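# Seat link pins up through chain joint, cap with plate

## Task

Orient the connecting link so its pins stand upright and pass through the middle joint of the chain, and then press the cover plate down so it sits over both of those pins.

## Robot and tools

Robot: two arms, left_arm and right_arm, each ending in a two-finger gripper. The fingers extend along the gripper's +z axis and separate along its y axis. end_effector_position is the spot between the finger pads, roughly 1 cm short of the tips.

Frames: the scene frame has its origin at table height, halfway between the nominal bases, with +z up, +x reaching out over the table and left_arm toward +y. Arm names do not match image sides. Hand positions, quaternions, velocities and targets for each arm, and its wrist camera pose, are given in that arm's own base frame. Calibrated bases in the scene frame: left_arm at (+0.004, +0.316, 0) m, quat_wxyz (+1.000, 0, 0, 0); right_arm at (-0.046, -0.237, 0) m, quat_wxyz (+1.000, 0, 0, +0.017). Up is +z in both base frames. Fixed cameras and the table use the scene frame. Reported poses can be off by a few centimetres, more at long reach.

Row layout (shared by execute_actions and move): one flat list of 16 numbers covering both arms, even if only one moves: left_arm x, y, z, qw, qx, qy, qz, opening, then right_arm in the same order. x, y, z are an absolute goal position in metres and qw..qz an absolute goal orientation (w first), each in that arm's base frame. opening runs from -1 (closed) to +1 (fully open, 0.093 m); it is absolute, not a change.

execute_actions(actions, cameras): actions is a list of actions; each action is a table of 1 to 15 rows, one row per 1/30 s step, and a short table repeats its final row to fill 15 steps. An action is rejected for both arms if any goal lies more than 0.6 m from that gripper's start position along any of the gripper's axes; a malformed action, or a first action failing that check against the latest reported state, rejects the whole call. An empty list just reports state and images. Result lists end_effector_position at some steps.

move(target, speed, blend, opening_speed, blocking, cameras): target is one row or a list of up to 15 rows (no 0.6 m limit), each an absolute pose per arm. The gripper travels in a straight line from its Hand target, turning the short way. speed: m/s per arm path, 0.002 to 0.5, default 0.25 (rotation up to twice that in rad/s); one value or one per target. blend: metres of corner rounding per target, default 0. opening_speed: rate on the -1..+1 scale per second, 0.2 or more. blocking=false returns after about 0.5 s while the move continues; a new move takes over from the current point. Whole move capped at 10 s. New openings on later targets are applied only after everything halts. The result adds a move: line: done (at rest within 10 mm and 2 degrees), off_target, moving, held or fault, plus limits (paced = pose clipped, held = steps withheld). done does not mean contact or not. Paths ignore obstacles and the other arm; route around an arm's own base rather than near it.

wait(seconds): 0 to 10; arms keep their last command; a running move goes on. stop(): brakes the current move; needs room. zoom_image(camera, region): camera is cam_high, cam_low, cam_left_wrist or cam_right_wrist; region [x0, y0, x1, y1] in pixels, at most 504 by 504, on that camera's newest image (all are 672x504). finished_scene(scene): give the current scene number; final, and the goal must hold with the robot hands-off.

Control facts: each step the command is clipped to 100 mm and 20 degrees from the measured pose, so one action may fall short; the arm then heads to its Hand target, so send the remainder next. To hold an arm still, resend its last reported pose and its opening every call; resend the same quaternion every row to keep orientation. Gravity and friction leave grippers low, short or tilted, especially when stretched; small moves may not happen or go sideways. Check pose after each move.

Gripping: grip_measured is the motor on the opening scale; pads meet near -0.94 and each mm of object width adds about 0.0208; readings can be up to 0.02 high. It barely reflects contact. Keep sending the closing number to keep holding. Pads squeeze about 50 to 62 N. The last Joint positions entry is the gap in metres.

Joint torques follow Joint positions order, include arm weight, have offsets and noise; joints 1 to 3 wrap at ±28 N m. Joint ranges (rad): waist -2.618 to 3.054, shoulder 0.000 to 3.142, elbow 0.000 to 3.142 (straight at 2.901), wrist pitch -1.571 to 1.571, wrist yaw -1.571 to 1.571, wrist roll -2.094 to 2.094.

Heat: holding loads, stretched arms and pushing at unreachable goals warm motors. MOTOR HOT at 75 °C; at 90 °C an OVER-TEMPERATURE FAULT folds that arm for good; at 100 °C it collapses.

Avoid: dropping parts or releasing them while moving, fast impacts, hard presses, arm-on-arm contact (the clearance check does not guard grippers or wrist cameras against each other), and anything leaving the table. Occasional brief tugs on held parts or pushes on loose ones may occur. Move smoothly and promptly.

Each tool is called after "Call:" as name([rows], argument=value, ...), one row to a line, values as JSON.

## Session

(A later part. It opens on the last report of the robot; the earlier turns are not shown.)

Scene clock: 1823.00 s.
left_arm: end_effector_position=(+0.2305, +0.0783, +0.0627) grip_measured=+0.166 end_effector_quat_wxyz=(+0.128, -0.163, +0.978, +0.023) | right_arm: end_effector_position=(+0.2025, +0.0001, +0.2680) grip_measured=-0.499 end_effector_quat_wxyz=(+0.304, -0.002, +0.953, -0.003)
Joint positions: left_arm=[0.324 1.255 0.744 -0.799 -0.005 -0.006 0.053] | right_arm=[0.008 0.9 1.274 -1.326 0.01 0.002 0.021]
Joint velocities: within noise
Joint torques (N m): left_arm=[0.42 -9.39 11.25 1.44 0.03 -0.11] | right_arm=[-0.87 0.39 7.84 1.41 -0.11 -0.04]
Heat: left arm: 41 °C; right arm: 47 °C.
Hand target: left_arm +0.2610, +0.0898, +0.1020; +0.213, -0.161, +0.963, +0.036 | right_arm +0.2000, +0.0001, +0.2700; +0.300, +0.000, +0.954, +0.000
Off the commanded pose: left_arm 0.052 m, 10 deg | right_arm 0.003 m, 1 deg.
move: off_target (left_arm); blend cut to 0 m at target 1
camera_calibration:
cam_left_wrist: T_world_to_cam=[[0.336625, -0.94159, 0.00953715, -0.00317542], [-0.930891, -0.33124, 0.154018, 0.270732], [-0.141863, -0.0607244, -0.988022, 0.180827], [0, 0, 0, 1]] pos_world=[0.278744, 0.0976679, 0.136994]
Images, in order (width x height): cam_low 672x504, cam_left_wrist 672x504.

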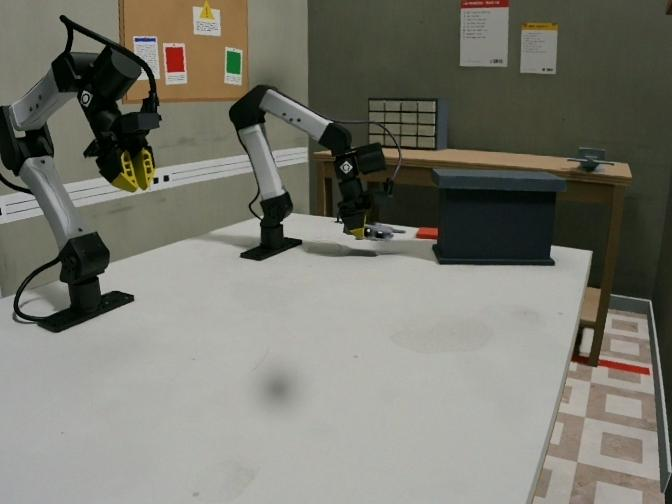

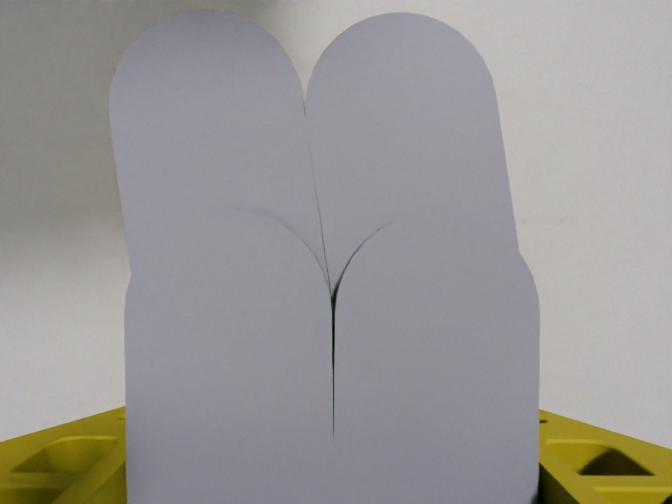

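Call:
move([
  [0.26,0.095,0.20,0.2710,-0.1752,0.9452,0.0502,-0.2,0.2,0,0.27,0.3,0,0.954,0,-0.5],
  [0.28,0.105,0.33,0.2710,-0.1752,0.9452,0.0502,-0.2,0.2,0,0.27,0.3,0,0.954,0,-0.5],
], speed=[0.15,0.15], blend=0.02, cameras=["cam_left_wrist","cam_low"])

Scene clock: 1840.40 s.
left_arm: end_effector_position=(+0.2604, +0.0950, +0.2977) grip_measured=+0.166 end_effector_quat_wxyz=(+0.195, -0.174, +0.965, +0.035) | right_arm: end_effector_position=(+0.2025, +0.0001, +0.2680) grip_measured=-0.499 end_effector_quat_wxyz=(+0.304, -0.002, +0.953, -0.003)
Joint positions: left_arm=[0.347 1.412 1.794 -1.555 -0.005 -0.01 0.053] | right_arm=[0.008 0.9 1.274 -1.326 0.01 0.002 0.021]
Joint velocities: within noise
Joint torques (N m): left_arm=[0.64 -5.98 10.43 1.94 -0.02 -0.17] | right_arm=[-1.07 0.58 7.92 1.46 -0.11 -0.01]
Heat: left arm: 46 °C; right arm: 47 °C.
Hand target: left_arm +0.2764, +0.1037, +0.3307; +0.271, -0.175, +0.945, +0.051 | right_arm +0.2000, +0.0001, +0.2700; +0.300, +0.000, +0.954, +0.000
Off the commanded pose: left_arm 0.039 m, 9 deg | right_arm 0.003 m, 1 deg.
move: off_target (left_arm)
camera_calibration:
cam_left_wrist: T_world_to_cam=[[0.359612, -0.933004, 0.0135076, -0.0077971], [-0.933033, -0.359372, 0.0173328, 0.31175], [-0.0113173, -0.0188361, -0.999759, 0.383785], [0, 0, 0, 1]] pos_world=[0.298021, 0.111989, 0.378394]
Images, in order (width x height): cam_low 672x504, cam_left_wrist 672x504.

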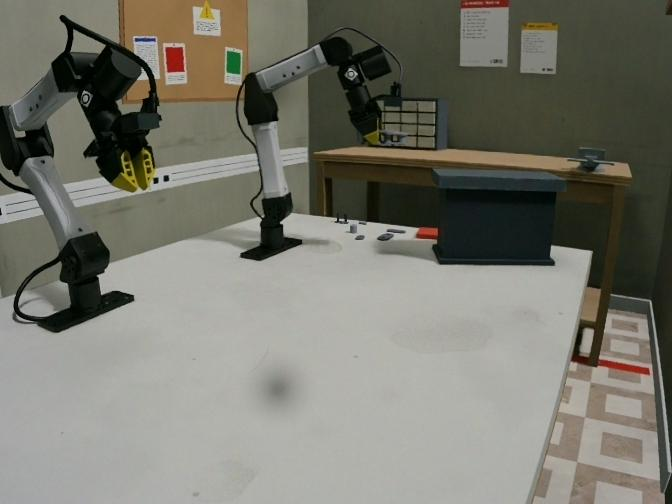

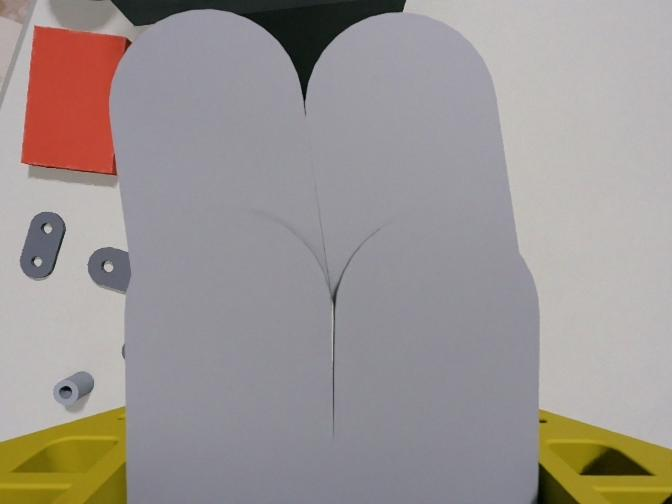

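Call:
move([
  [0.35,0.137,0.345,0.2705,-0.1834,0.9436,0.0526,-0.2,0.2,0,0.27,0.3,0,0.954,0,-0.5],
  [0.42,0.174,0.340,0.2705,-0.1834,0.9436,0.0526,-0.2,0.2,0,0.27,0.3,0,0.954,0,-0.5],
], speed=[0.15,0.12], blend=0.02, cameras=["cam_left_wrist","cam_low"])

Call:
zoom_image(camera="cam_low", region=[380, 100, 520, 200])

Scene clock: 1851.10 s.
left_arm: end_effector_position=(+0.4167, +0.1707, +0.3049) grip_measured=+0.166 end_effector_quat_wxyz=(+0.243, -0.187, +0.950, +0.050) | right_arm: end_effector_position=(+0.2025, +0.0001, +0.2680) grip_measured=-0.499 end_effector_quat_wxyz=(+0.304, -0.002, +0.953, -0.003)
Joint positions: left_arm=[0.387 2.099 2.631 -1.601 -0.005 -0.001 0.053] | right_arm=[0.008 0.9 1.274 -1.326 0.01 0.002 0.021]
Joint velocities: within noise
Joint torques (N m): left_arm=[0.57 -12.89 9.96 1.59 0.07 -0.07] | right_arm=[-0.84 0.44 7.77 1.37 -0.11 -0.06]
Heat: left arm: 46 °C; right arm: 47 °C.
Hand target: left_arm +0.4184, +0.1733, +0.3388; +0.300, -0.182, +0.935, +0.059 | right_arm +0.2000, +0.0001, +0.2700; +0.300, +0.000, +0.954, +0.000
Off the commanded pose: left_arm 0.035 m, 3 deg | right_arm 0.003 m, 1 deg.
joint read past its limit (left arm) — joint 4 (wrist pitch), lower limit.
joint sent to its limit (left arm) — joint 4 (wrist pitch), lower limit. The joint targets are off in orientation, not in position.
move: off_target (left_arm)
camera_calibration:
cam_left_wrist: T_world_to_cam=[[0.388235, -0.92149, 0.0113745, -0.00671974], [-0.91776, -0.387724, -0.0859486, 0.514706], [0.0836109, 0.0229292, -0.996235, 0.346376], [0, 0, 0, 1]] pos_world=[0.446024, 0.18543, 0.389387]
Images, in order (width x height): cam_low 672x504, cam_left_wrist 672x504.

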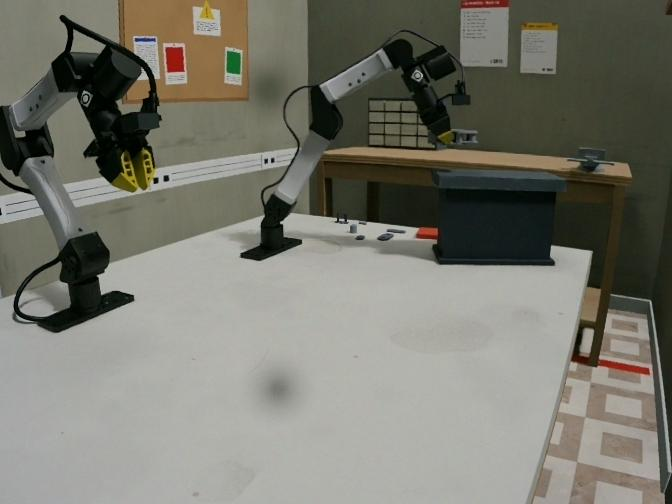

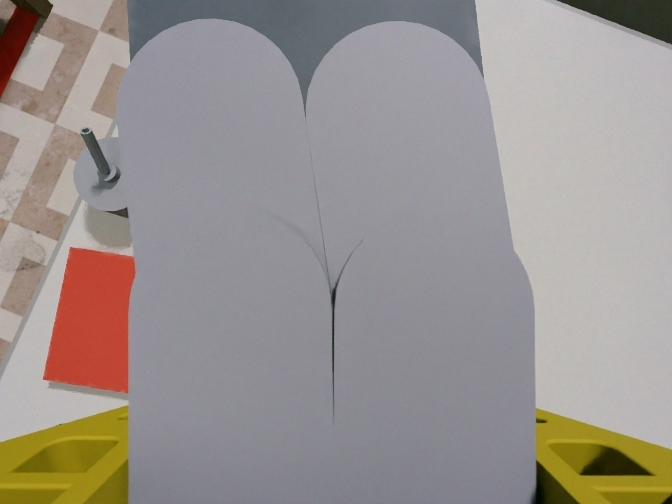

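Scaled by 3.600 from the camera's 672x504 image, which has a finer 960x720 frame.

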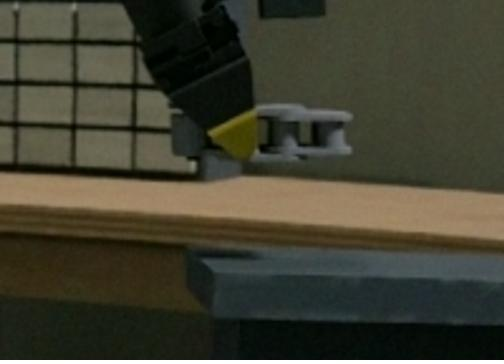

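Call:
move([
  [0.415,0.172,0.285,0.2705,-0.1834,0.9436,0.0526,-0.2,0.2,0,0.27,0.3,0,0.954,0,-0.5],
], speed=[0.12], cameras=["cam_low"])

Call:
zoom_image(camera="cam_low", region=[380, 110, 500, 200])

Scene clock: 1858.23 s.
left_arm: end_effector_position=(+0.4044, +0.1656, +0.2338) grip_measured=+0.166 end_effector_quat_wxyz=(+0.176, -0.190, +0.965, +0.037) | right_arm: end_effector_position=(+0.2025, +0.0001, +0.2680) grip_measured=-0.499 end_effector_quat_wxyz=(+0.304, -0.002, +0.953, -0.003)
Joint positions: left_arm=[0.387 1.964 2.145 -1.391 -0.004 0 0.053] | right_arm=[0.008 0.9 1.274 -1.326 0.01 0.002 0.021]
Joint velocities: within noise
Joint torques (N m): left_arm=[0.55 -19.38 6.67 1.97 0.07 -0.06] | right_arm=[-0.9 0.42 7.97 1.4 -0.11 0]
Heat: left arm: 45 °C; right arm: 47 °C.
Hand target: left_arm +0.4107, +0.1702, +0.2858; +0.268, -0.183, +0.944, +0.053 | right_arm +0.2000, +0.0001, +0.2700; +0.300, +0.000, +0.954, +0.000
Off the commanded pose: left_arm 0.053 m, 11 deg | right_arm 0.003 m, 1 deg.
move: off_target (left_arm)
Images, in order (width x height): cam_low 672x504.

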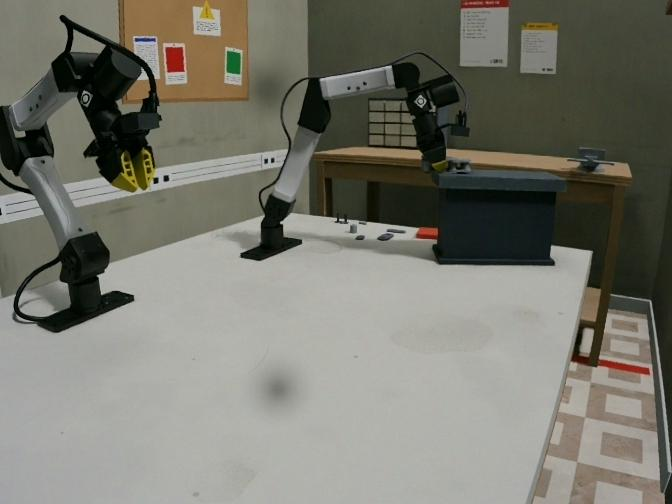

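Scaled by 4.200 from the camera's 672x504 image, which has a finer 960x720 frame.

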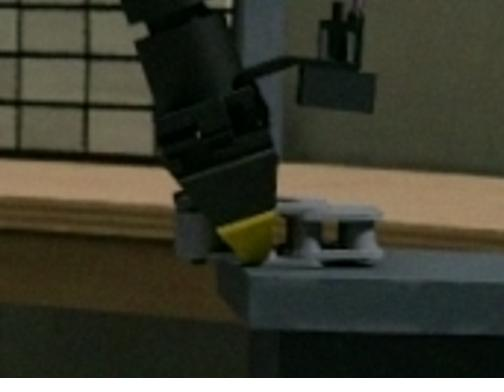

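Call:
move([
  [0.417,0.172,0.277,0.2705,-0.1834,0.9436,0.0526,-0.2,0.2,0,0.27,0.3,0,0.954,0,-0.5],
], speed=[0.05], cameras=["cam_low","cam_left_wrist"])

Call:
zoom_image(camera="cam_low", region=[380, 110, 500, 200])

Scene clock: 1868.73 s.
left_arm: end_effector_position=(+0.4070, +0.1665, +0.2335) grip_measured=+0.166 end_effector_quat_wxyz=(+0.189, -0.189, +0.963, +0.039) | right_arm: end_effector_position=(+0.2025, +0.0001, +0.2680) grip_measured=-0.499 end_effector_quat_wxyz=(+0.304, -0.002, +0.953, -0.003)
Joint positions: left_arm=[0.387 1.943 2.103 -1.344 -0.003 0 0.053] | right_arm=[0.008 0.9 1.274 -1.326 0.01 0.002 0.021]
Joint velocities: within noise
Joint torques (N m): left_arm=[0.38 -17.89 6.37 1.91 0.07 -0.09] | right_arm=[-0.84 0.77 7.8 1.44 -0.11 -0.04]
Heat: left arm: 50 °C; right arm: 47 °C.
Hand target: left_arm +0.4138, +0.1706, +0.2777; +0.269, -0.183, +0.944, +0.053 | right_arm +0.2000, +0.0001, +0.2700; +0.300, +0.000, +0.954, +0.000
Off the commanded pose: left_arm 0.045 m, 10 deg | right_arm 0.003 m, 1 deg.
move: off_target (left_arm)
camera_calibration:
cam_left_wrist: T_world_to_cam=[[0.387983, -0.921606, 0.0106013, -0.00567449], [-0.921419, -0.387586, 0.0276243, 0.472985], [-0.0213498, -0.020486, -0.999562, 0.326898], [0, 0, 0, 1]] pos_world=[0.444999, 0.18479, 0.313749]
Images, in order (width x height): cam_low 672x504, cam_left_wrist 672x504.

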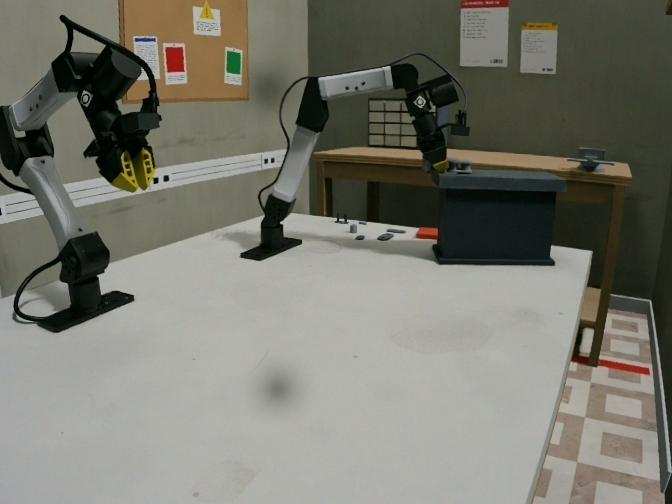

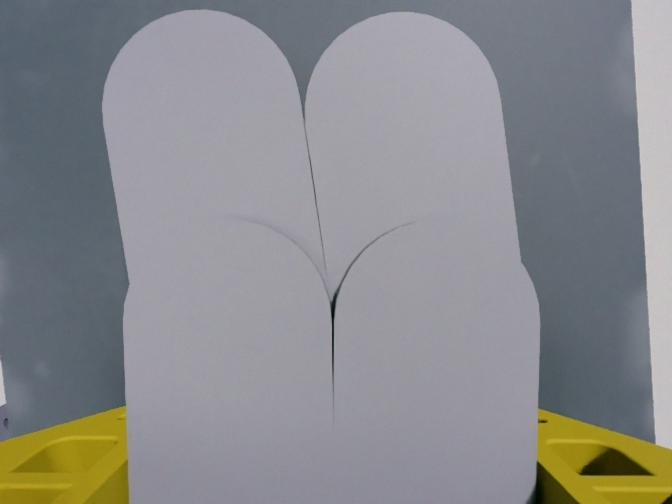

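Scaled by 4.200 from the camera's 672x504 image, which has a finer 960x720 frame.

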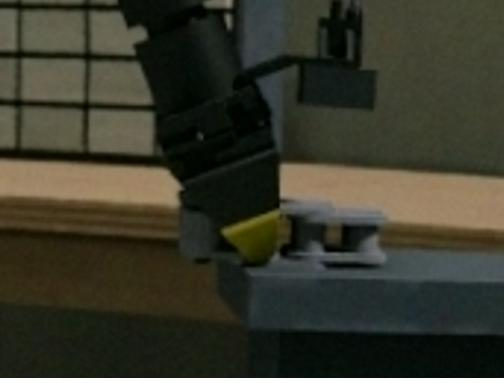

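Call:
move([
  [0.412,0.169,0.255,0.2340,-0.1855,0.9532,0.0455,-0.2,0.2,0,0.27,0.3,0,0.954,0,-0.5],
  [0.412,0.169,0.250,0.2340,-0.1855,0.9532,0.0455,0.5,0.2,0,0.27,0.3,0,0.954,0,-0.5],
], speed=[0.05,0.05], opening_speed=0.5, cameras=["cam_low","cam_left_wrist"])

Call:
zoom_image(camera="cam_low", region=[380, 110, 500, 200])

Scene clock: 1880.07 s.
left_arm: end_effector_position=(+0.4134, +0.1690, +0.2346) grip_measured=+0.498 end_effector_quat_wxyz=(+0.210, -0.188, +0.959, +0.042) | right_arm: end_effector_position=(+0.2025, +0.0001, +0.2680) grip_measured=-0.499 end_effector_quat_wxyz=(+0.304, -0.002, +0.953, -0.003)
Joint positions: left_arm=[0.387 1.923 2.062 -1.279 -0.003 0 0.069] | right_arm=[0.008 0.9 1.274 -1.326 0.01 0.002 0.021]
Joint velocities: within noise
Joint torques (N m): left_arm=[0.16 -13.87 5.05 1.35 0.05 -0.11] | right_arm=[-0.87 0.51 7.94 1.35 -0.09 -0.03]
Heat: left arm: 53 °C; right arm: 47 °C.
Hand target: left_arm +0.4118, +0.1689, +0.2498; +0.233, -0.185, +0.953, +0.045 | right_arm +0.2000, +0.0001, +0.2700; +0.300, +0.000, +0.954, +0.000
Off the commanded pose: left_arm 0.015 m, 3 deg | right_arm 0.003 m, 1 deg.
move: off_target (left_arm); target 2's new opening was sent with left_arm's hand 0.018 m and 5 deg from that target
camera_calibration:
cam_left_wrist: T_world_to_cam=[[0.387249, -0.9219, 0.0117806, -0.00581578], [-0.921776, -0.387399, -0.0158494, 0.490088], [0.0191754, -0.00472143, -0.999805, 0.308791], [0, 0, 0, 1]] pos_world=[0.448082, 0.185956, 0.316567]
Images, in order (width x height): cam_low 672x504, cam_left_wrist 672x504.

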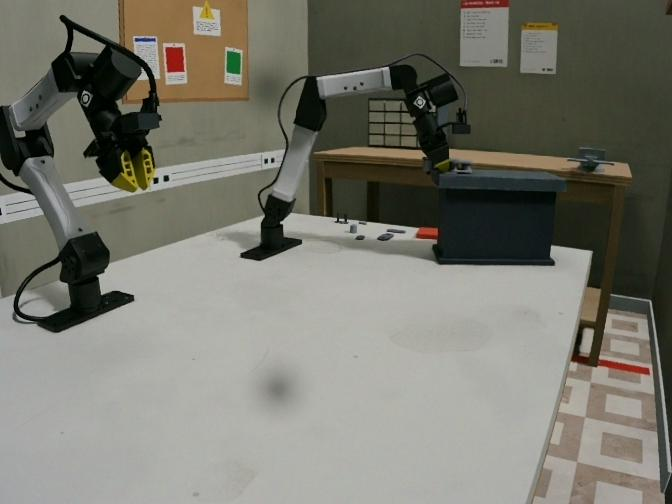

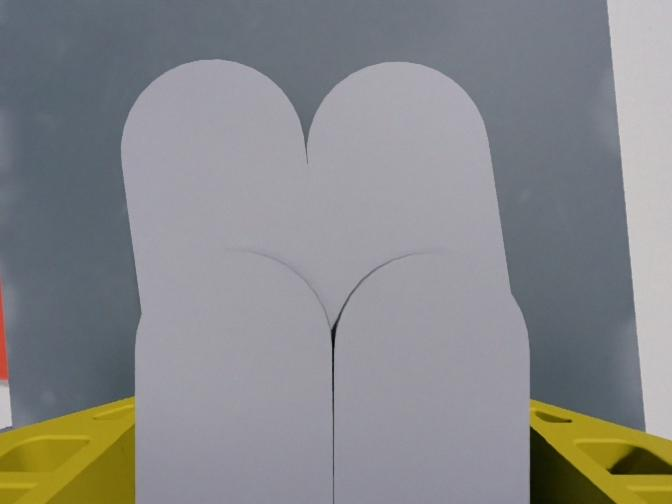

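Scaled by 4.200 from the camera's 672x504 image, which has a finer 960x720 frame.

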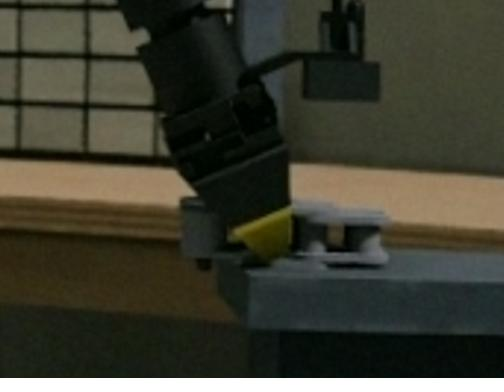

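Call:
move([
  [0.410,0.168,0.255,0.2340,-0.1855,0.9532,0.0455,0.8,0.2,0,0.27,0.3,0,0.954,0,-0.5],
  [0.405,0.166,0.31,0.2705,-0.1834,0.9436,0.0526,0.8,0.2,0,0.27,0.3,0,0.954,0,-0.5],
  [0.31,0.14,0.345,0.2705,-0.1834,0.9436,0.0526,0.8,0.2,0,0.27,0.3,0,0.954,0,-0.5],
], speed=[0.1,0.12,0.25], blend=0.005, cameras=["cam_low","cam_left_wrist"])

Call:
zoom_image(camera="cam_low", region=[380, 110, 500, 200])

Scene clock: 1892.40 s.
left_arm: end_effector_position=(+0.3114, +0.1410, +0.3464) grip_measured=+0.798 end_effector_quat_wxyz=(+0.272, -0.187, +0.942, +0.058) | right_arm: end_effector_position=(+0.2025, +0.0001, +0.2680) grip_measured=-0.499 end_effector_quat_wxyz=(+0.304, -0.002, +0.953, -0.003)
Joint positions: left_arm=[0.431 1.607 2.128 -1.528 0.013 0.036 0.084] | right_arm=[0.008 0.9 1.274 -1.326 0.01 0.002 0.021]
Joint velocities: within noise
Joint torques (N m): left_arm=[0.54 -6.35 4.22 1.37 0.17 -0.1] | right_arm=[-0.94 0.46 7.87 1.41 -0.11 0.04]
Heat: left arm: 57 °C; right arm: 47 °C.
Hand target: left_arm +0.3101, +0.1400, +0.3450; +0.271, -0.184, +0.944, +0.053 | right_arm +0.2000, +0.0001, +0.2700; +0.300, +0.000, +0.954, +0.000
Off the commanded pose: left_arm 0.002 m, 1 deg | right_arm 0.003 m, 1 deg.
move: done; blend cut to 0 m at target 1
camera_calibration:
cam_left_wrist: T_world_to_cam=[[0.391076, -0.920333, 0.00681002, 0.00684306], [-0.9098, -0.387697, -0.148172, 0.429156], [0.139008, 0.0517509, -0.988938, 0.373412], [0, 0, 0, 1]] pos_world=[0.335862, 0.153356, 0.432824]
Images, in order (width x height): cam_low 672x504, cam_left_wrist 672x504.

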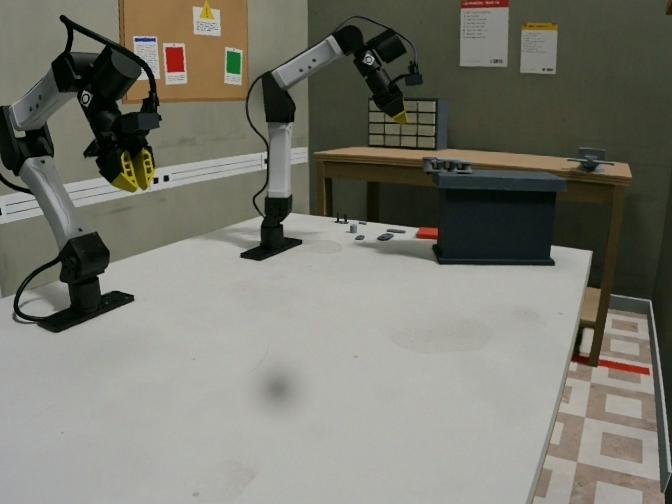

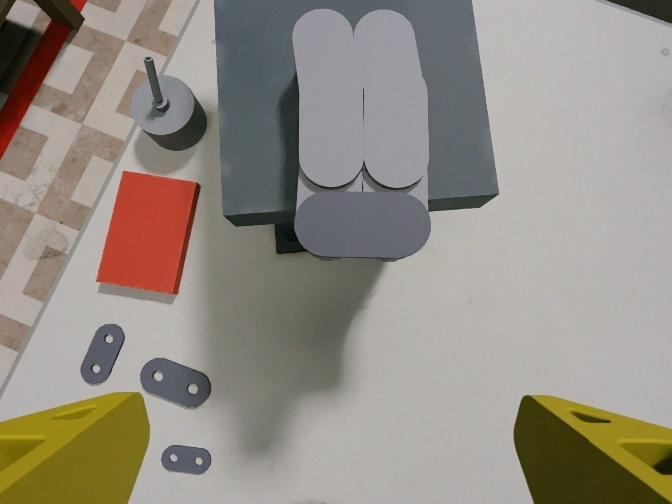

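Scaled by 4.200 from the camera's 672x504 image, which has a finer 960x720 frame.

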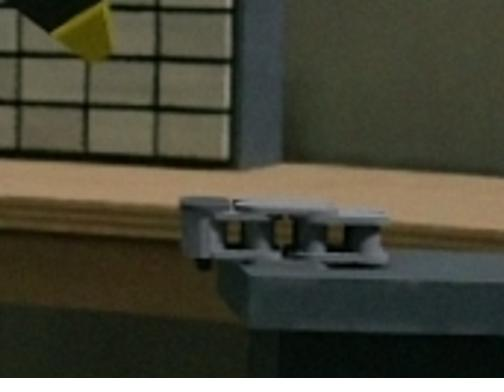

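Call:
move([
  [0.24,0.115,0.30,0.5896,-0.5896,0.3902,-0.3902,1,0.2,0,0.27,0.3,0,0.954,0,-0.5],
  [0.282,0.1155,0.248,0.5998,-0.5793,0.3834,-0.3970,1,0.2,0,0.27,0.3,0,0.954,0,-0.5],
], speed=0.4, blend=0.02, cameras=["cam_left_wrist"])

Scene clock: 1946.27 s.
left_arm: end_effector_position=(+0.2816, +0.1151, +0.2485) grip_measured=+1.000 end_effector_quat_wxyz=(+0.597, -0.579, +0.390, -0.396) | right_arm: end_effector_position=(+0.2025, +0.0001, +0.2680) grip_measured=-0.499 end_effector_quat_wxyz=(+0.304, -0.002, +0.953, -0.003)
Joint positions: left_arm=[0.382 0.663 0.289 0.399 -0.011 -1.564 0.093] | right_arm=[0.008 0.9 1.274 -1.326 0.01 0.002 0.021]
Joint velocities: within noise
Joint torques (N m): left_arm=[-0.98 0.23 6.02 2.2 -0.18 -0.17] | right_arm=[-0.98 0.64 7.99 1.39 -0.11 -0.02]
Heat: left arm: 43 °C; right arm: 47 °C.
Hand target: left_arm +0.2819, +0.1155, +0.2480; +0.600, -0.579, +0.384, -0.397 | right_arm +0.2000, +0.0001, +0.2700; +0.300, +0.000, +0.954, +0.000
Off the commanded pose: left_arm 0.001 m, 1 deg | right_arm 0.003 m, 1 deg.
move: done
camera_calibration:
cam_left_wrist: T_world_to_cam=[[-0.034803, -0.00564094, 0.999378, -0.23665], [-0.0222032, -0.999733, -0.00641616, 0.162791], [0.999148, -0.0224127, 0.0346685, -0.206038], [0, 0, 0, 1]] pos_world=[0.201241, 0.156795, 0.24469]
Images, in order (width x height): cam_left_wrist 672x504.

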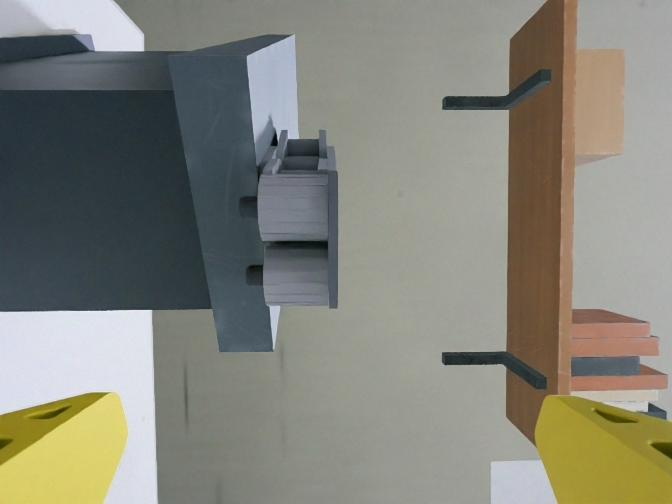

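Call:
move([
  [0.320,0.1335,0.258,0.5998,-0.5793,0.3834,-0.3970,1,0.2,0,0.27,0.3,0,0.954,0,-0.5],
  [0.354,0.149,0.258,0.5998,-0.5793,0.3834,-0.3970,1,0.2,0,0.27,0.3,0,0.954,0,-0.5],
], speed=0.12, blend=0.01, cameras=["cam_left_wrist"])

Scene clock: 1958.90 s.
left_arm: end_effector_position=(+0.3492, +0.1449, +0.2386) grip_measured=+1.000 end_effector_quat_wxyz=(+0.586, -0.593, +0.396, -0.385) | right_arm: end_effector_position=(+0.2025, +0.0001, +0.2680) grip_measured=-0.499 end_effector_quat_wxyz=(+0.304, -0.002, +0.953, -0.003)
Joint positions: left_arm=[0.388 1.136 0.443 0.677 -0.012 -1.564 0.093] | right_arm=[0.008 0.9 1.274 -1.326 0.01 0.002 0.021]
Joint velocities: within noise
Joint torques (N m): left_arm=[0.64 -2.58 9.33 2.23 0.06 -0.18] | right_arm=[-1.02 0.32 8.03 1.39 -0.05 0.01]
Heat: left arm: 41 °C; right arm: 47 °C.
Hand target: left_arm +0.3530, +0.1485, +0.2579; +0.600, -0.579, +0.384, -0.397 | right_arm +0.2000, +0.0001, +0.2700; +0.300, +0.000, +0.954, +0.000
Off the commanded pose: left_arm 0.020 m, 3 deg | right_arm 0.003 m, 1 deg.
move: off_target (left_arm)
camera_calibration:
cam_left_wrist: T_world_to_cam=[[0.00406784, 0.0100037, 0.999942, -0.240162], [-0.015267, -0.999833, 0.0100647, 0.18763], [0.999875, -0.015307, -0.00391444, -0.264624], [0, 0, 0, 1]] pos_world=[0.268433, 0.185951, 0.237224]
Images, in order (width x height): cam_left_wrist 672x504.

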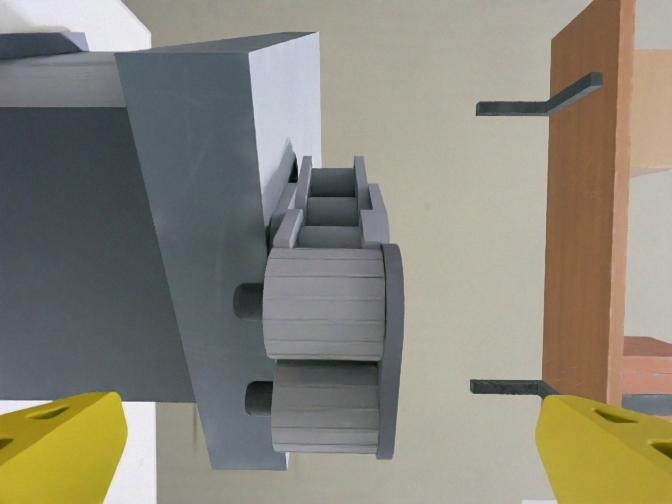

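Call:
move([
  [0.3766,0.1607,0.2555,0.5998,-0.5793,0.3834,-0.3970,1,0.2,0,0.27,0.3,0,0.954,0,-0.5],
], speed=0.07, cameras=["cam_left_wrist","cam_low"])

Call:
zoom_image(camera="cam_low", region=[380, 110, 500, 200])

Scene clock: 1971.70 s.
left_arm: end_effector_position=(+0.3709, +0.1575, +0.2374) grip_measured=+1.000 end_effector_quat_wxyz=(+0.588, -0.594, +0.393, -0.383) | right_arm: end_effector_position=(+0.2025, +0.0001, +0.2680) grip_measured=-0.499 end_effector_quat_wxyz=(+0.304, -0.002, +0.953, -0.003)
Joint positions: left_arm=[0.397 1.268 0.511 0.742 -0.012 -1.564 0.093] | right_arm=[0.008 0.9 1.274 -1.326 0.01 0.002 0.021]
Joint velocities: within noise
Joint torques (N m): left_arm=[0.65 -3.44 9.18 2.19 0.14 -0.17] | right_arm=[-1.13 0.54 7.83 1.37 -0.13 -0.02]
Heat: left arm: 41 °C; right arm: 47 °C.
Hand target: left_arm +0.3756, +0.1603, +0.2554; +0.600, -0.579, +0.384, -0.397 | right_arm +0.2000, +0.0001, +0.2700; +0.300, +0.000, +0.954, +0.000
Off the commanded pose: left_arm 0.019 m, 3 deg | right_arm 0.003 m, 1 deg.
move: off_target (left_arm)
camera_calibration:
cam_left_wrist: T_world_to_cam=[[0.00222206, 0.00930656, 0.999954, -0.238395], [-0.00689253, -0.999933, 0.00932168, 0.197658], [0.999974, -0.00691293, -0.00215777, -0.287878], [0, 0, 0, 1]] pos_world=[0.289762, 0.197873, 0.235921]
Images, in order (width x height): cam_low 672x504, cam_left_wrist 672x504.

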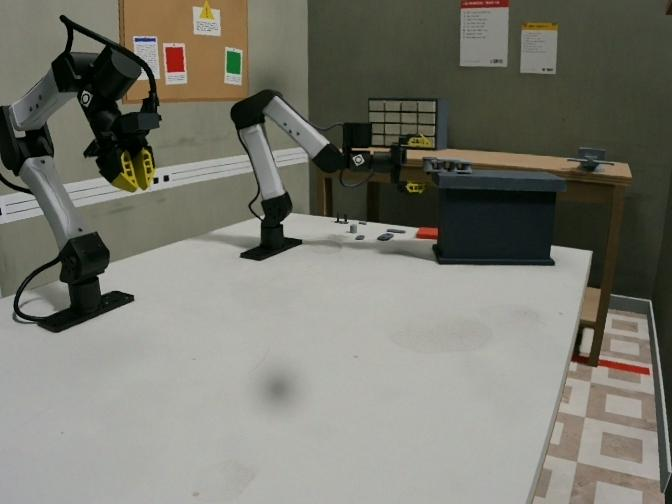

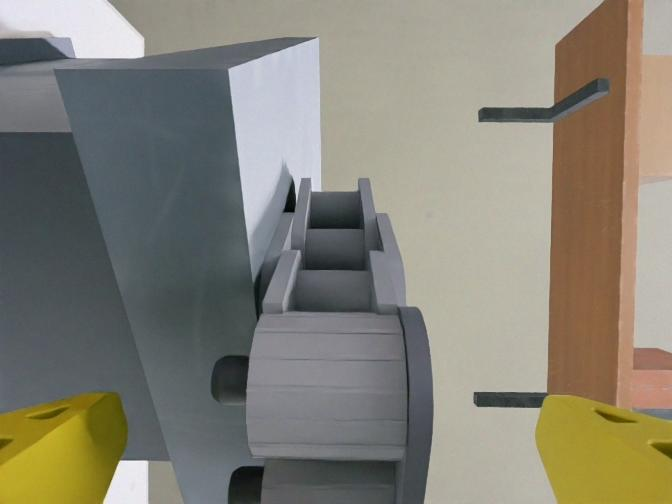

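Scaled by 4.200 from the camera's 672x504 image, which has a finer 960x720 frame.

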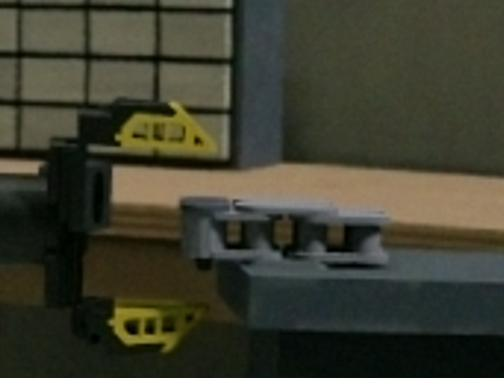

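Call:
move([
  [0.385,0.1640,0.2545,0.5998,-0.5793,0.3834,-0.3970,1,0.2,0,0.27,0.3,0,0.954,0,-0.5],
], speed=0.06, cameras=["cam_left_wrist","cam_low"])

Call:
zoom_image(camera="cam_low", region=[380, 110, 500, 200])

Scene clock: 1989.93 s.
left_arm: end_effector_position=(+0.3791, +0.1609, +0.2364) grip_measured=+1.000 end_effector_quat_wxyz=(+0.588, -0.594, +0.393, -0.383) | right_arm: end_effector_position=(+0.2025, +0.0001, +0.2680) grip_measured=-0.499 end_effector_quat_wxyz=(+0.304, -0.002, +0.953, -0.003)
Joint positions: left_arm=[0.397 1.312 0.537 0.761 -0.012 -1.564 0.093] | right_arm=[0.008 0.9 1.274 -1.326 0.01 0.002 0.021]
Joint velocities: within noise
Joint torques (N m): left_arm=[0.57 -3.85 9.11 2.26 0.13 -0.18] | right_arm=[-0.95 0.57 7.9 1.36 -0.07 -0.03]
Heat: left arm: 43 °C; right arm: 47 °C.
Hand target: left_arm +0.3840, +0.1636, +0.2543; +0.600, -0.579, +0.384, -0.397 | right_arm +0.2000, +0.0001, +0.2700; +0.300, +0.000, +0.954, +0.000
Off the commanded pose: left_arm 0.019 m, 3 deg | right_arm 0.003 m, 1 deg.
move: off_target (left_arm)
camera_calibration:
cam_left_wrist: T_world_to_cam=[[0.00257391, 0.00945391, 0.999952, -0.237614], [-0.00688922, -0.999931, 0.00947145, 0.201126], [0.999973, -0.00691327, -0.00250861, -0.295985], [0, 0, 0, 1]] pos_world=[0.297974, 0.201312, 0.234955]
Images, in order (width x height): cam_low 672x504, cam_left_wrist 672x504.

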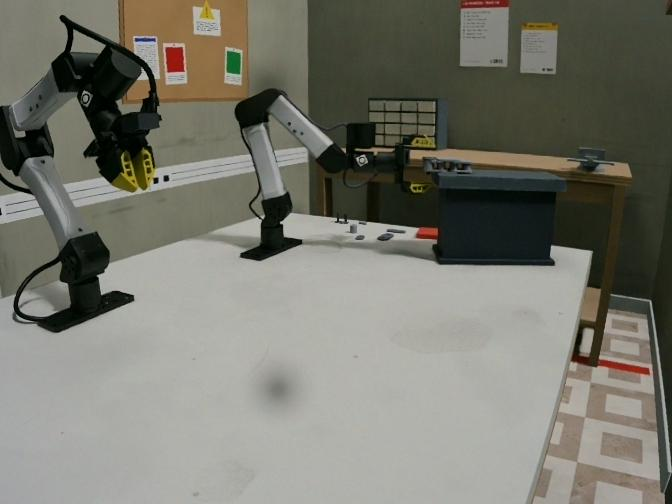

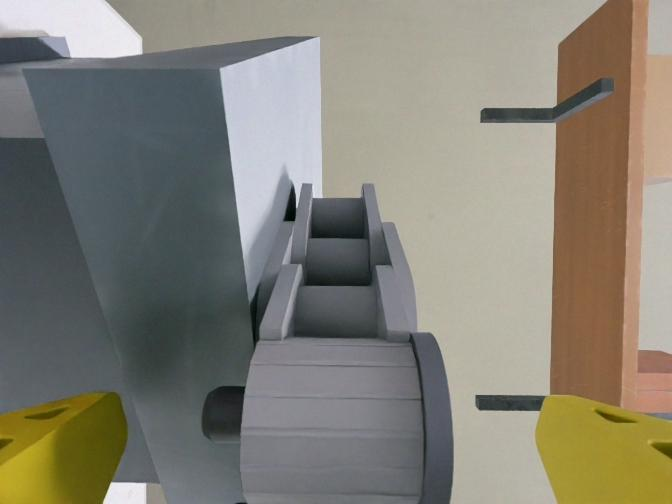

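Scaled by 4.200 from the camera's 672x504 image, which has a finer 960x720 frame.

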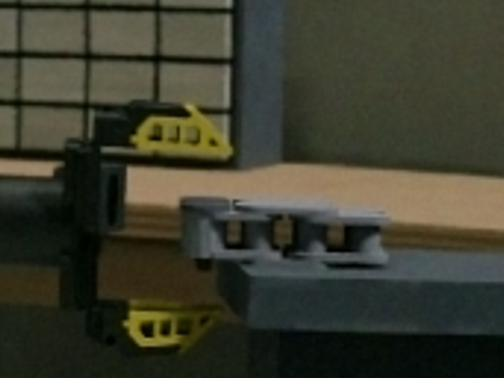

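Call:
move([
  [0.385,0.1640,0.2545,0.5998,-0.5793,0.3834,-0.3970,0.0,0.2,0,0.27,0.3,0,0.954,0,-0.5],
], speed=0.06, opening_speed=0.8, cameras=["cam_left_wrist","cam_low"])

Call:
zoom_image(camera="cam_low", region=[380, 110, 500, 200])

Scene clock: 2007.57 s.
left_arm: end_effector_position=(+0.3791, +0.1609, +0.2367) grip_measured=+0.002 end_effector_quat_wxyz=(+0.588, -0.594, +0.393, -0.384) | right_arm: end_effector_position=(+0.2025, +0.0001, +0.2680) grip_measured=-0.499 end_effector_quat_wxyz=(+0.304, -0.002, +0.953, -0.003)
Joint positions: left_arm=[0.397 1.312 0.537 0.761 -0.012 -1.564 0.045] | right_arm=[0.008 0.9 1.274 -1.326 0.01 0.002 0.021]
Joint velocities: within noise
Joint torques (N m): left_arm=[0.54 -3.84 9.11 2.24 0.13 -0.18] | right_arm=[-0.95 0.59 7.69 1.32 -0.08 -0.04]
Heat: left arm: 43 °C; right arm: 47 °C.
Hand target: left_arm +0.3841, +0.1636, +0.2544; +0.600, -0.579, +0.384, -0.397 | right_arm +0.2000, +0.0001, +0.2700; +0.300, +0.000, +0.954, +0.000
Off the commanded pose: left_arm 0.019 m, 3 deg | right_arm 0.003 m, 1 deg.
move: off_target (left_arm)
camera_calibration:
cam_left_wrist: T_world_to_cam=[[0.00151836, 0.00901187, 0.999958, -0.237505], [-0.00689898, -0.999936, 0.00902214, 0.201254], [0.999975, -0.00691239, -0.00145609, -0.296283], [0, 0, 0, 1]] pos_world=[0.298025, 0.201334, 0.235247]
Images, in order (width x height): cam_low 672x504, cam_left_wrist 672x504.

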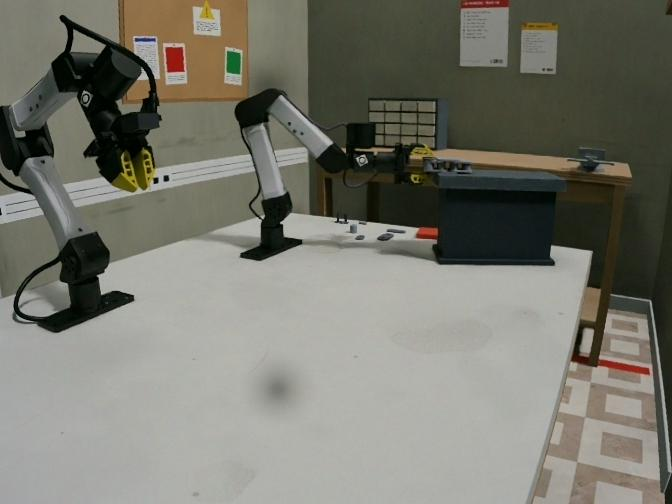

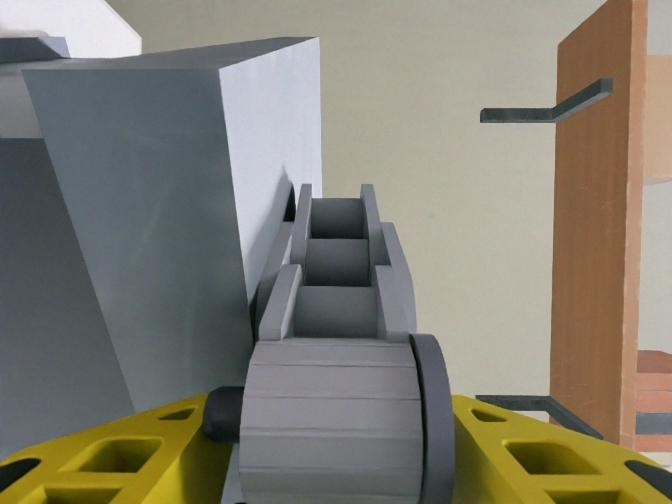

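Scaled by 4.200 from the camera's 672x504 image, which has a finer 960x720 frame.

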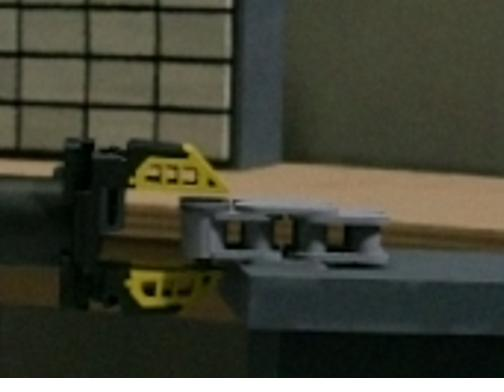

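Call:
move([
  [0.385,0.1640,0.2545,0.5998,-0.5793,0.3834,-0.3970,-0.7,0.2,0,0.27,0.3,0,0.954,0,-0.5],
], speed=0.06, opening_speed=0.3, cameras=["cam_left_wrist","cam_low"])

Call:
zoom_image(camera="cam_low", region=[380, 110, 500, 200])

Scene clock: 2019.20 s.
left_arm: end_effector_position=(+0.3791, +0.1609, +0.2355) grip_measured=-0.244 end_effector_quat_wxyz=(+0.586, -0.596, +0.392, -0.384) | right_arm: end_effector_position=(+0.2025, +0.0001, +0.2680) grip_measured=-0.499 end_effector_quat_wxyz=(+0.304, -0.002, +0.953, -0.003)
Joint positions: left_arm=[0.397 1.312 0.537 0.756 -0.012 -1.569 0.033] | right_arm=[0.008 0.9 1.274 -1.326 0.01 0.002 0.021]
Joint velocities: within noise
Joint torques (N m): left_arm=[0.54 -3.88 9.1 2.29 0.13 -0.12] | right_arm=[-0.96 0.53 8.12 1.38 -0.12 0.01]
Heat: left arm: 44 °C; right arm: 47 °C.
Hand target: left_arm +0.3840, +0.1636, +0.2544; +0.600, -0.579, +0.384, -0.397 | right_arm +0.2000, +0.0001, +0.2700; +0.300, +0.000, +0.954, +0.000
Off the commanded pose: left_arm 0.020 m, 3 deg | right_arm 0.003 m, 1 deg.
move: off_target (left_arm)
camera_calibration:
cam_left_wrist: T_world_to_cam=[[0.00412231, 0.0154779, 0.999872, -0.23831], [-0.00678599, -0.999857, 0.0155057, 0.199675], [0.999968, -0.00684904, -0.00401669, -0.295671], [0, 0, 0, 1]] pos_world=[0.297999, 0.20131, 0.233996]
Images, in order (width x height): cam_low 672x504, cam_left_wrist 672x504.

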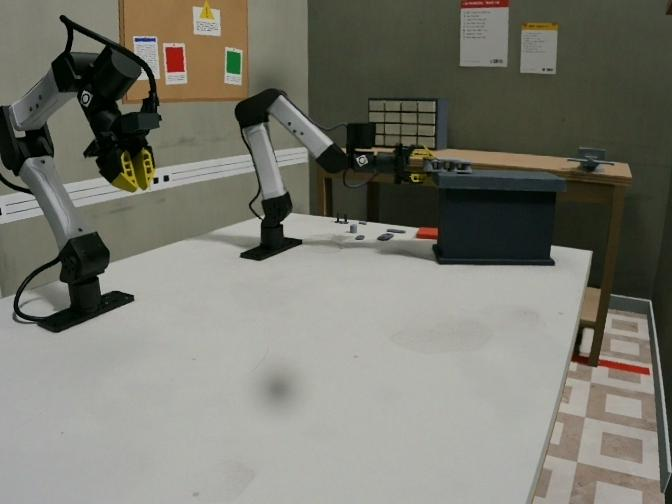

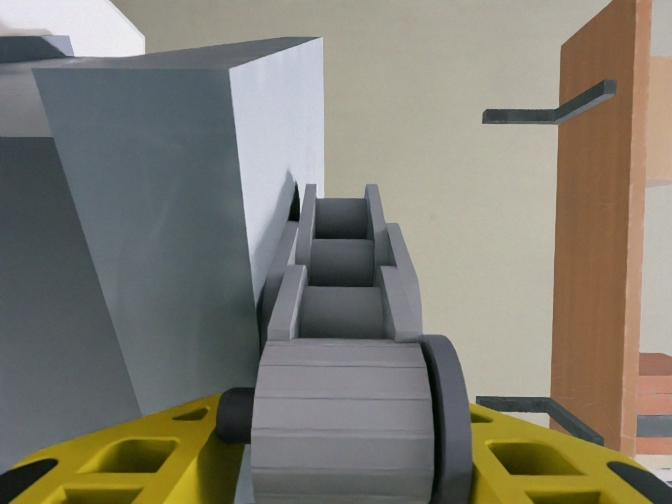

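Scaled by 4.200 from the camera's 672x504 image, which has a finer 960x720 frame.

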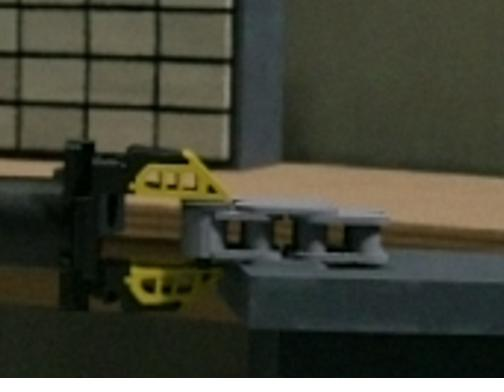

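Call:
move([
  [0.385,0.1640,0.2545,0.5998,-0.5793,0.3834,-0.3970,0.05,0.2,0,0.27,0.3,0,0.954,0,-0.5],
  [0.376,0.1605,0.2545,0.5998,-0.5793,0.3834,-0.3970,0.05,0.2,0,0.27,0.3,0,0.954,0,-0.5],
  [0.376,0.1605,0.2545,0.5998,-0.5793,0.3834,-0.3970,-0.6,0.2,0,0.27,0.3,0,0.954,0,-0.5],
], speed=0.05, opening_speed=0.5, cameras=["cam_left_wrist","cam_low"])

Call:
zoom_image(camera="cam_low", region=[380, 110, 500, 200])

Scene clock: 2035.00 s.
left_arm: end_effector_position=(+0.3791, +0.1609, +0.2351) grip_measured=-0.246 end_effector_quat_wxyz=(+0.585, -0.597, +0.392, -0.384) | right_arm: end_effector_position=(+0.2025, +0.0001, +0.2680) grip_measured=-0.499 end_effector_quat_wxyz=(+0.304, -0.002, +0.953, -0.003)
Joint positions: left_arm=[0.397 1.312 0.537 0.755 -0.012 -1.572 0.033] | right_arm=[0.008 0.9 1.274 -1.326 0.01 0.002 0.021]
Joint velocities: within noise
Joint torques (N m): left_arm=[0.65 -7.9 6.82 2.19 0.14 -0.09] | right_arm=[-0.98 0.62 7.9 1.35 -0.11 0]
Heat: left arm: 44 °C; right arm: 47 °C.
Hand target: left_arm +0.3759, +0.1604, +0.2543; +0.600, -0.579, +0.383, -0.397 | right_arm +0.2000, +0.0001, +0.2700; +0.300, +0.000, +0.954, +0.000
Off the commanded pose: left_arm 0.020 m, 3 deg | right_arm 0.003 m, 1 deg.
move: off_target (left_arm); target 3's new opening was sent with left_arm's hand 0.018 m and 3 deg from that target
camera_calibration:
cam_left_wrist: T_world_to_cam=[[0.00482041, 0.0186647, 0.999814, -0.238611], [-0.00672123, -0.999803, 0.0186969, 0.198895], [0.999966, -0.00681011, -0.00469401, -0.295511], [0, 0, 0, 1]] pos_world=[0.297988, 0.201297, 0.233461]
Images, in order (width x height): cam_low 672x504, cam_left_wrist 672x504.

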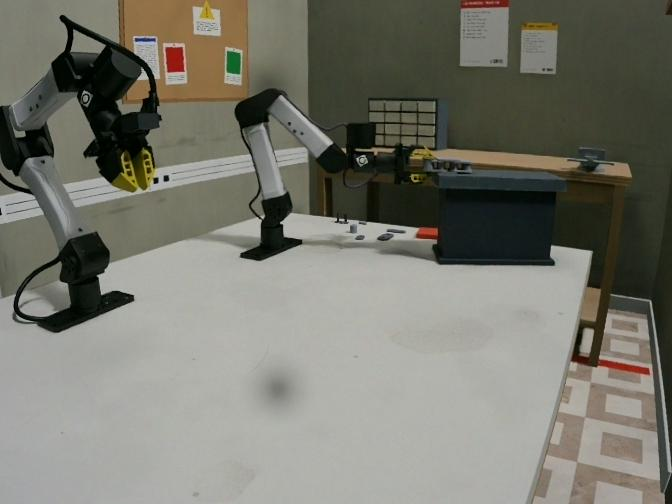

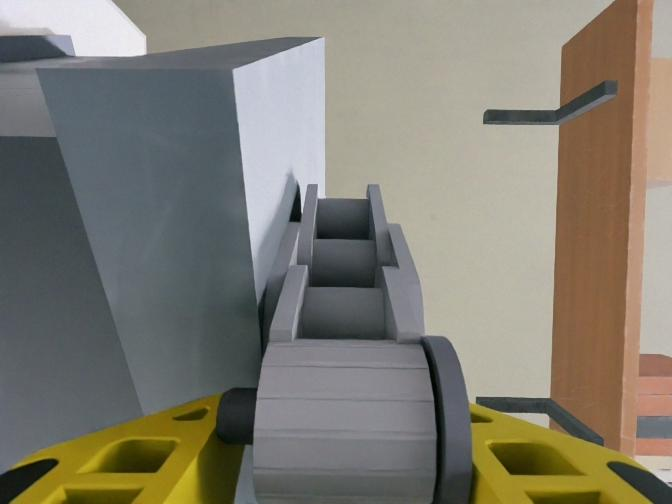

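Scaled by 4.200 from the camera's 672x504 image, which has a finer 960x720 frame.

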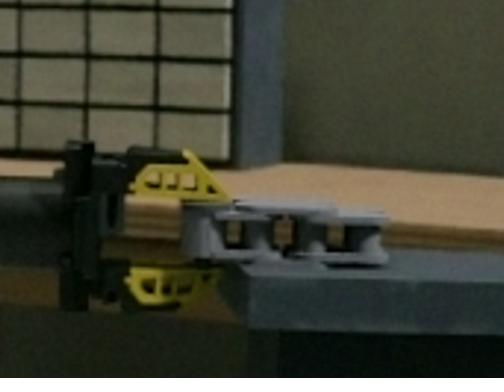

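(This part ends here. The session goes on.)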